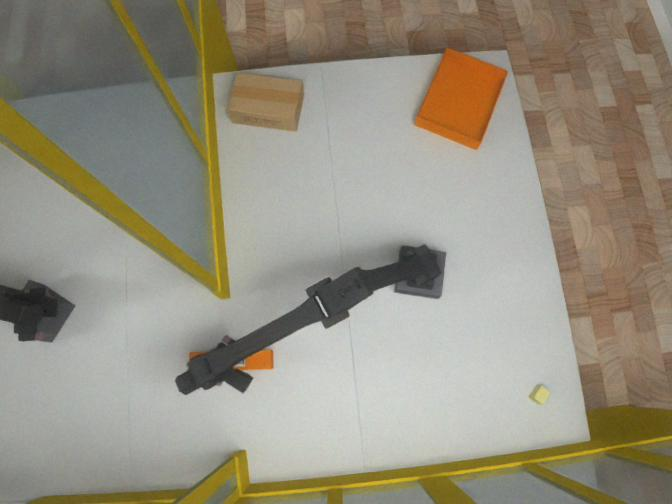

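move(arm5={"joints":{"joint2_rad":2.1,"joint4_rad":-1.5,"joint5_rad":0,"joint6_rad":0.32,"joint1_rad":0.586}}, cameras=[])

move(arm5={"target":[1.51,0.415,0.88,0,1,0,0]}, cameras=["arm5_cam_wrist"])

Scene clock: 918.40 s.
Joint torques (N m): arm1=[0.85 -2.55 7.76 0.38 0.17 -0.07] | arm2=[-0.32 -4.37 8.01 0.61 0.08 -0.21] | arm3=[0.44 -5.71 9.37 0.12 -0.16 -0.16] | arm4=[0.91 -2.78 9.54 0.32 -0.04 0.06] | arm5=[-0.97 -18.67 8.85 1.09 -0.16 0.06] | arm6=[-0.15 -2.43 8.79 0.23 -0.03 -0.18] | arm7=[-0.26 -3.6 9.07 0.14 -0.12 0.18] | arm8=[2.37 -3.6 8.99 -0.02 -0.07 0.02]
Heat: arm1: hottest joint3_rad 34 °C; arm2: hottest joint3_rad 36 °C; arm3: hottest joint3_rad 34 °C; arm4: hottest joint3_rad 45 °C; arm5: hottest joint3_rad 40 °C; arm6: hottest joint3_rad 36 °C; arm7: hottest joint3_rad 41 °C; arm8: hottest joint3_rad 33 °C.
move: arm5 done
Joint velocities: within noise
arm1, arm2, arm3, arm4, arm6, arm7, arm8: as last shown
arm5.joint_positions: joint1_rad=+0.581 joint2_rad=+2.100 joint3_rad=+2.201 joint4_rad=-1.512 joint5_rad=+0.002 joint6_rad=+0.310 gripper_m=+0.09404
arm5.joint_status: all done
arm5.hand: x=+1.5080 y=+0.4260 z=+1.0057 quat_wxyz=(+0.021, +0.997, +0.006, -0.075)
arm5.hand_target: x=+1.5007 y=+0.4199 z=+1.0183 quat_wxyz=(+0.029, +0.995, +0.003, -0.093)
arm5.hand_status: not commanded

Scene clock: 919.80 s.
Joint torques (N m): arm1=[1.08 -2.37 7.8 0.36 0.16 -0.07] | arm2=[-0.32 -4.37 8.01 0.61 0.08 -0.21] | arm3=[0.44 -5.6 9.35 0.14 -0.15 -0.15] | arm4=[0.91 -2.84 9.55 0.32 -0.04 0.06] | arm5=[-0.56 -21.42 7.92 0.55 -0.19 0.06] | arm6=[-0.26 -2.32 8.79 0.23 -0.03 -0.17] | arm7=[-0.15 -3.55 9.05 0.09 -0.11 0.19] | arm8=[2.32 -3.78 9.02 -0.1 -0.07 0]
Heat: arm1: hottest joint3_rad 34 °C; arm2: hottest joint3_rad 36 °C; arm3: hottest joint3_rad 34 °C; arm4: hottest joint3_rad 45 °C; arm5: hottest joint3_rad 40 °C; arm6: hottest joint3_rad 36 °C; arm7: hottest joint3_rad 41 °C; arm8: hottest joint3_rad 33 °C.
move: arm5 off_target
Joint velocities: within noise
arm1, arm2, arm3, arm4, arm6, arm7, arm8: as last shown
arm5.joint_positions: joint1_rad=+0.591 joint2_rad=+2.270 joint3_rad=+2.112 joint4_rad=-1.460 joint5_rad=-0.003 joint6_rad=+0.325 gripper_m=+0.09404
arm5.joint_status: not commanded
arm5.hand: x=+1.5182 y=+0.4223 z=+0.8577 quat_wxyz=(-0.009, +1.000, +0.002, +0.025)
arm5.hand_target: x=+1.5106 y=+0.4153 z=+0.8800 quat_wxyz=(+0.000, +1.000, +0.000, +0.000)
arm5.hand_status: off_target (0.025 m and 3.0 deg from the pose sent, 0.126 m and 8.9 deg at the start)
arm5_cam_wrist: T_world_to_cam=[[0.00594938, 0.999686, 0.0243281, -0.450957], [0.791983, -0.0195637, 0.610229, -1.70987], [0.610514, 0.0156369, -0.791851, -0.130233], [0, 0, 0, 1]] pos_world=[1.43638, 0.419401, 0.951262]

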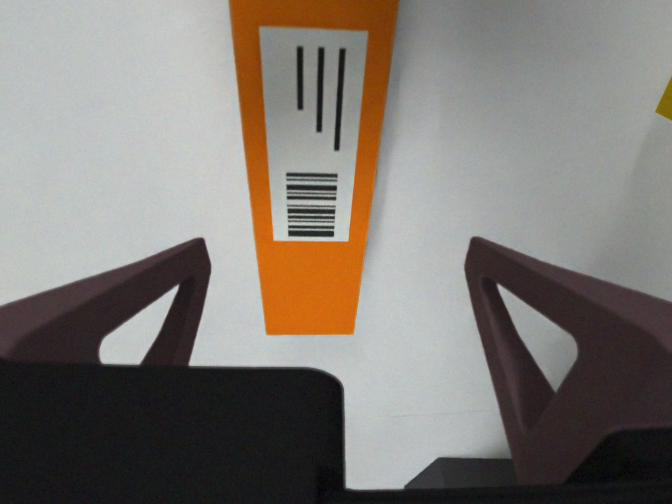

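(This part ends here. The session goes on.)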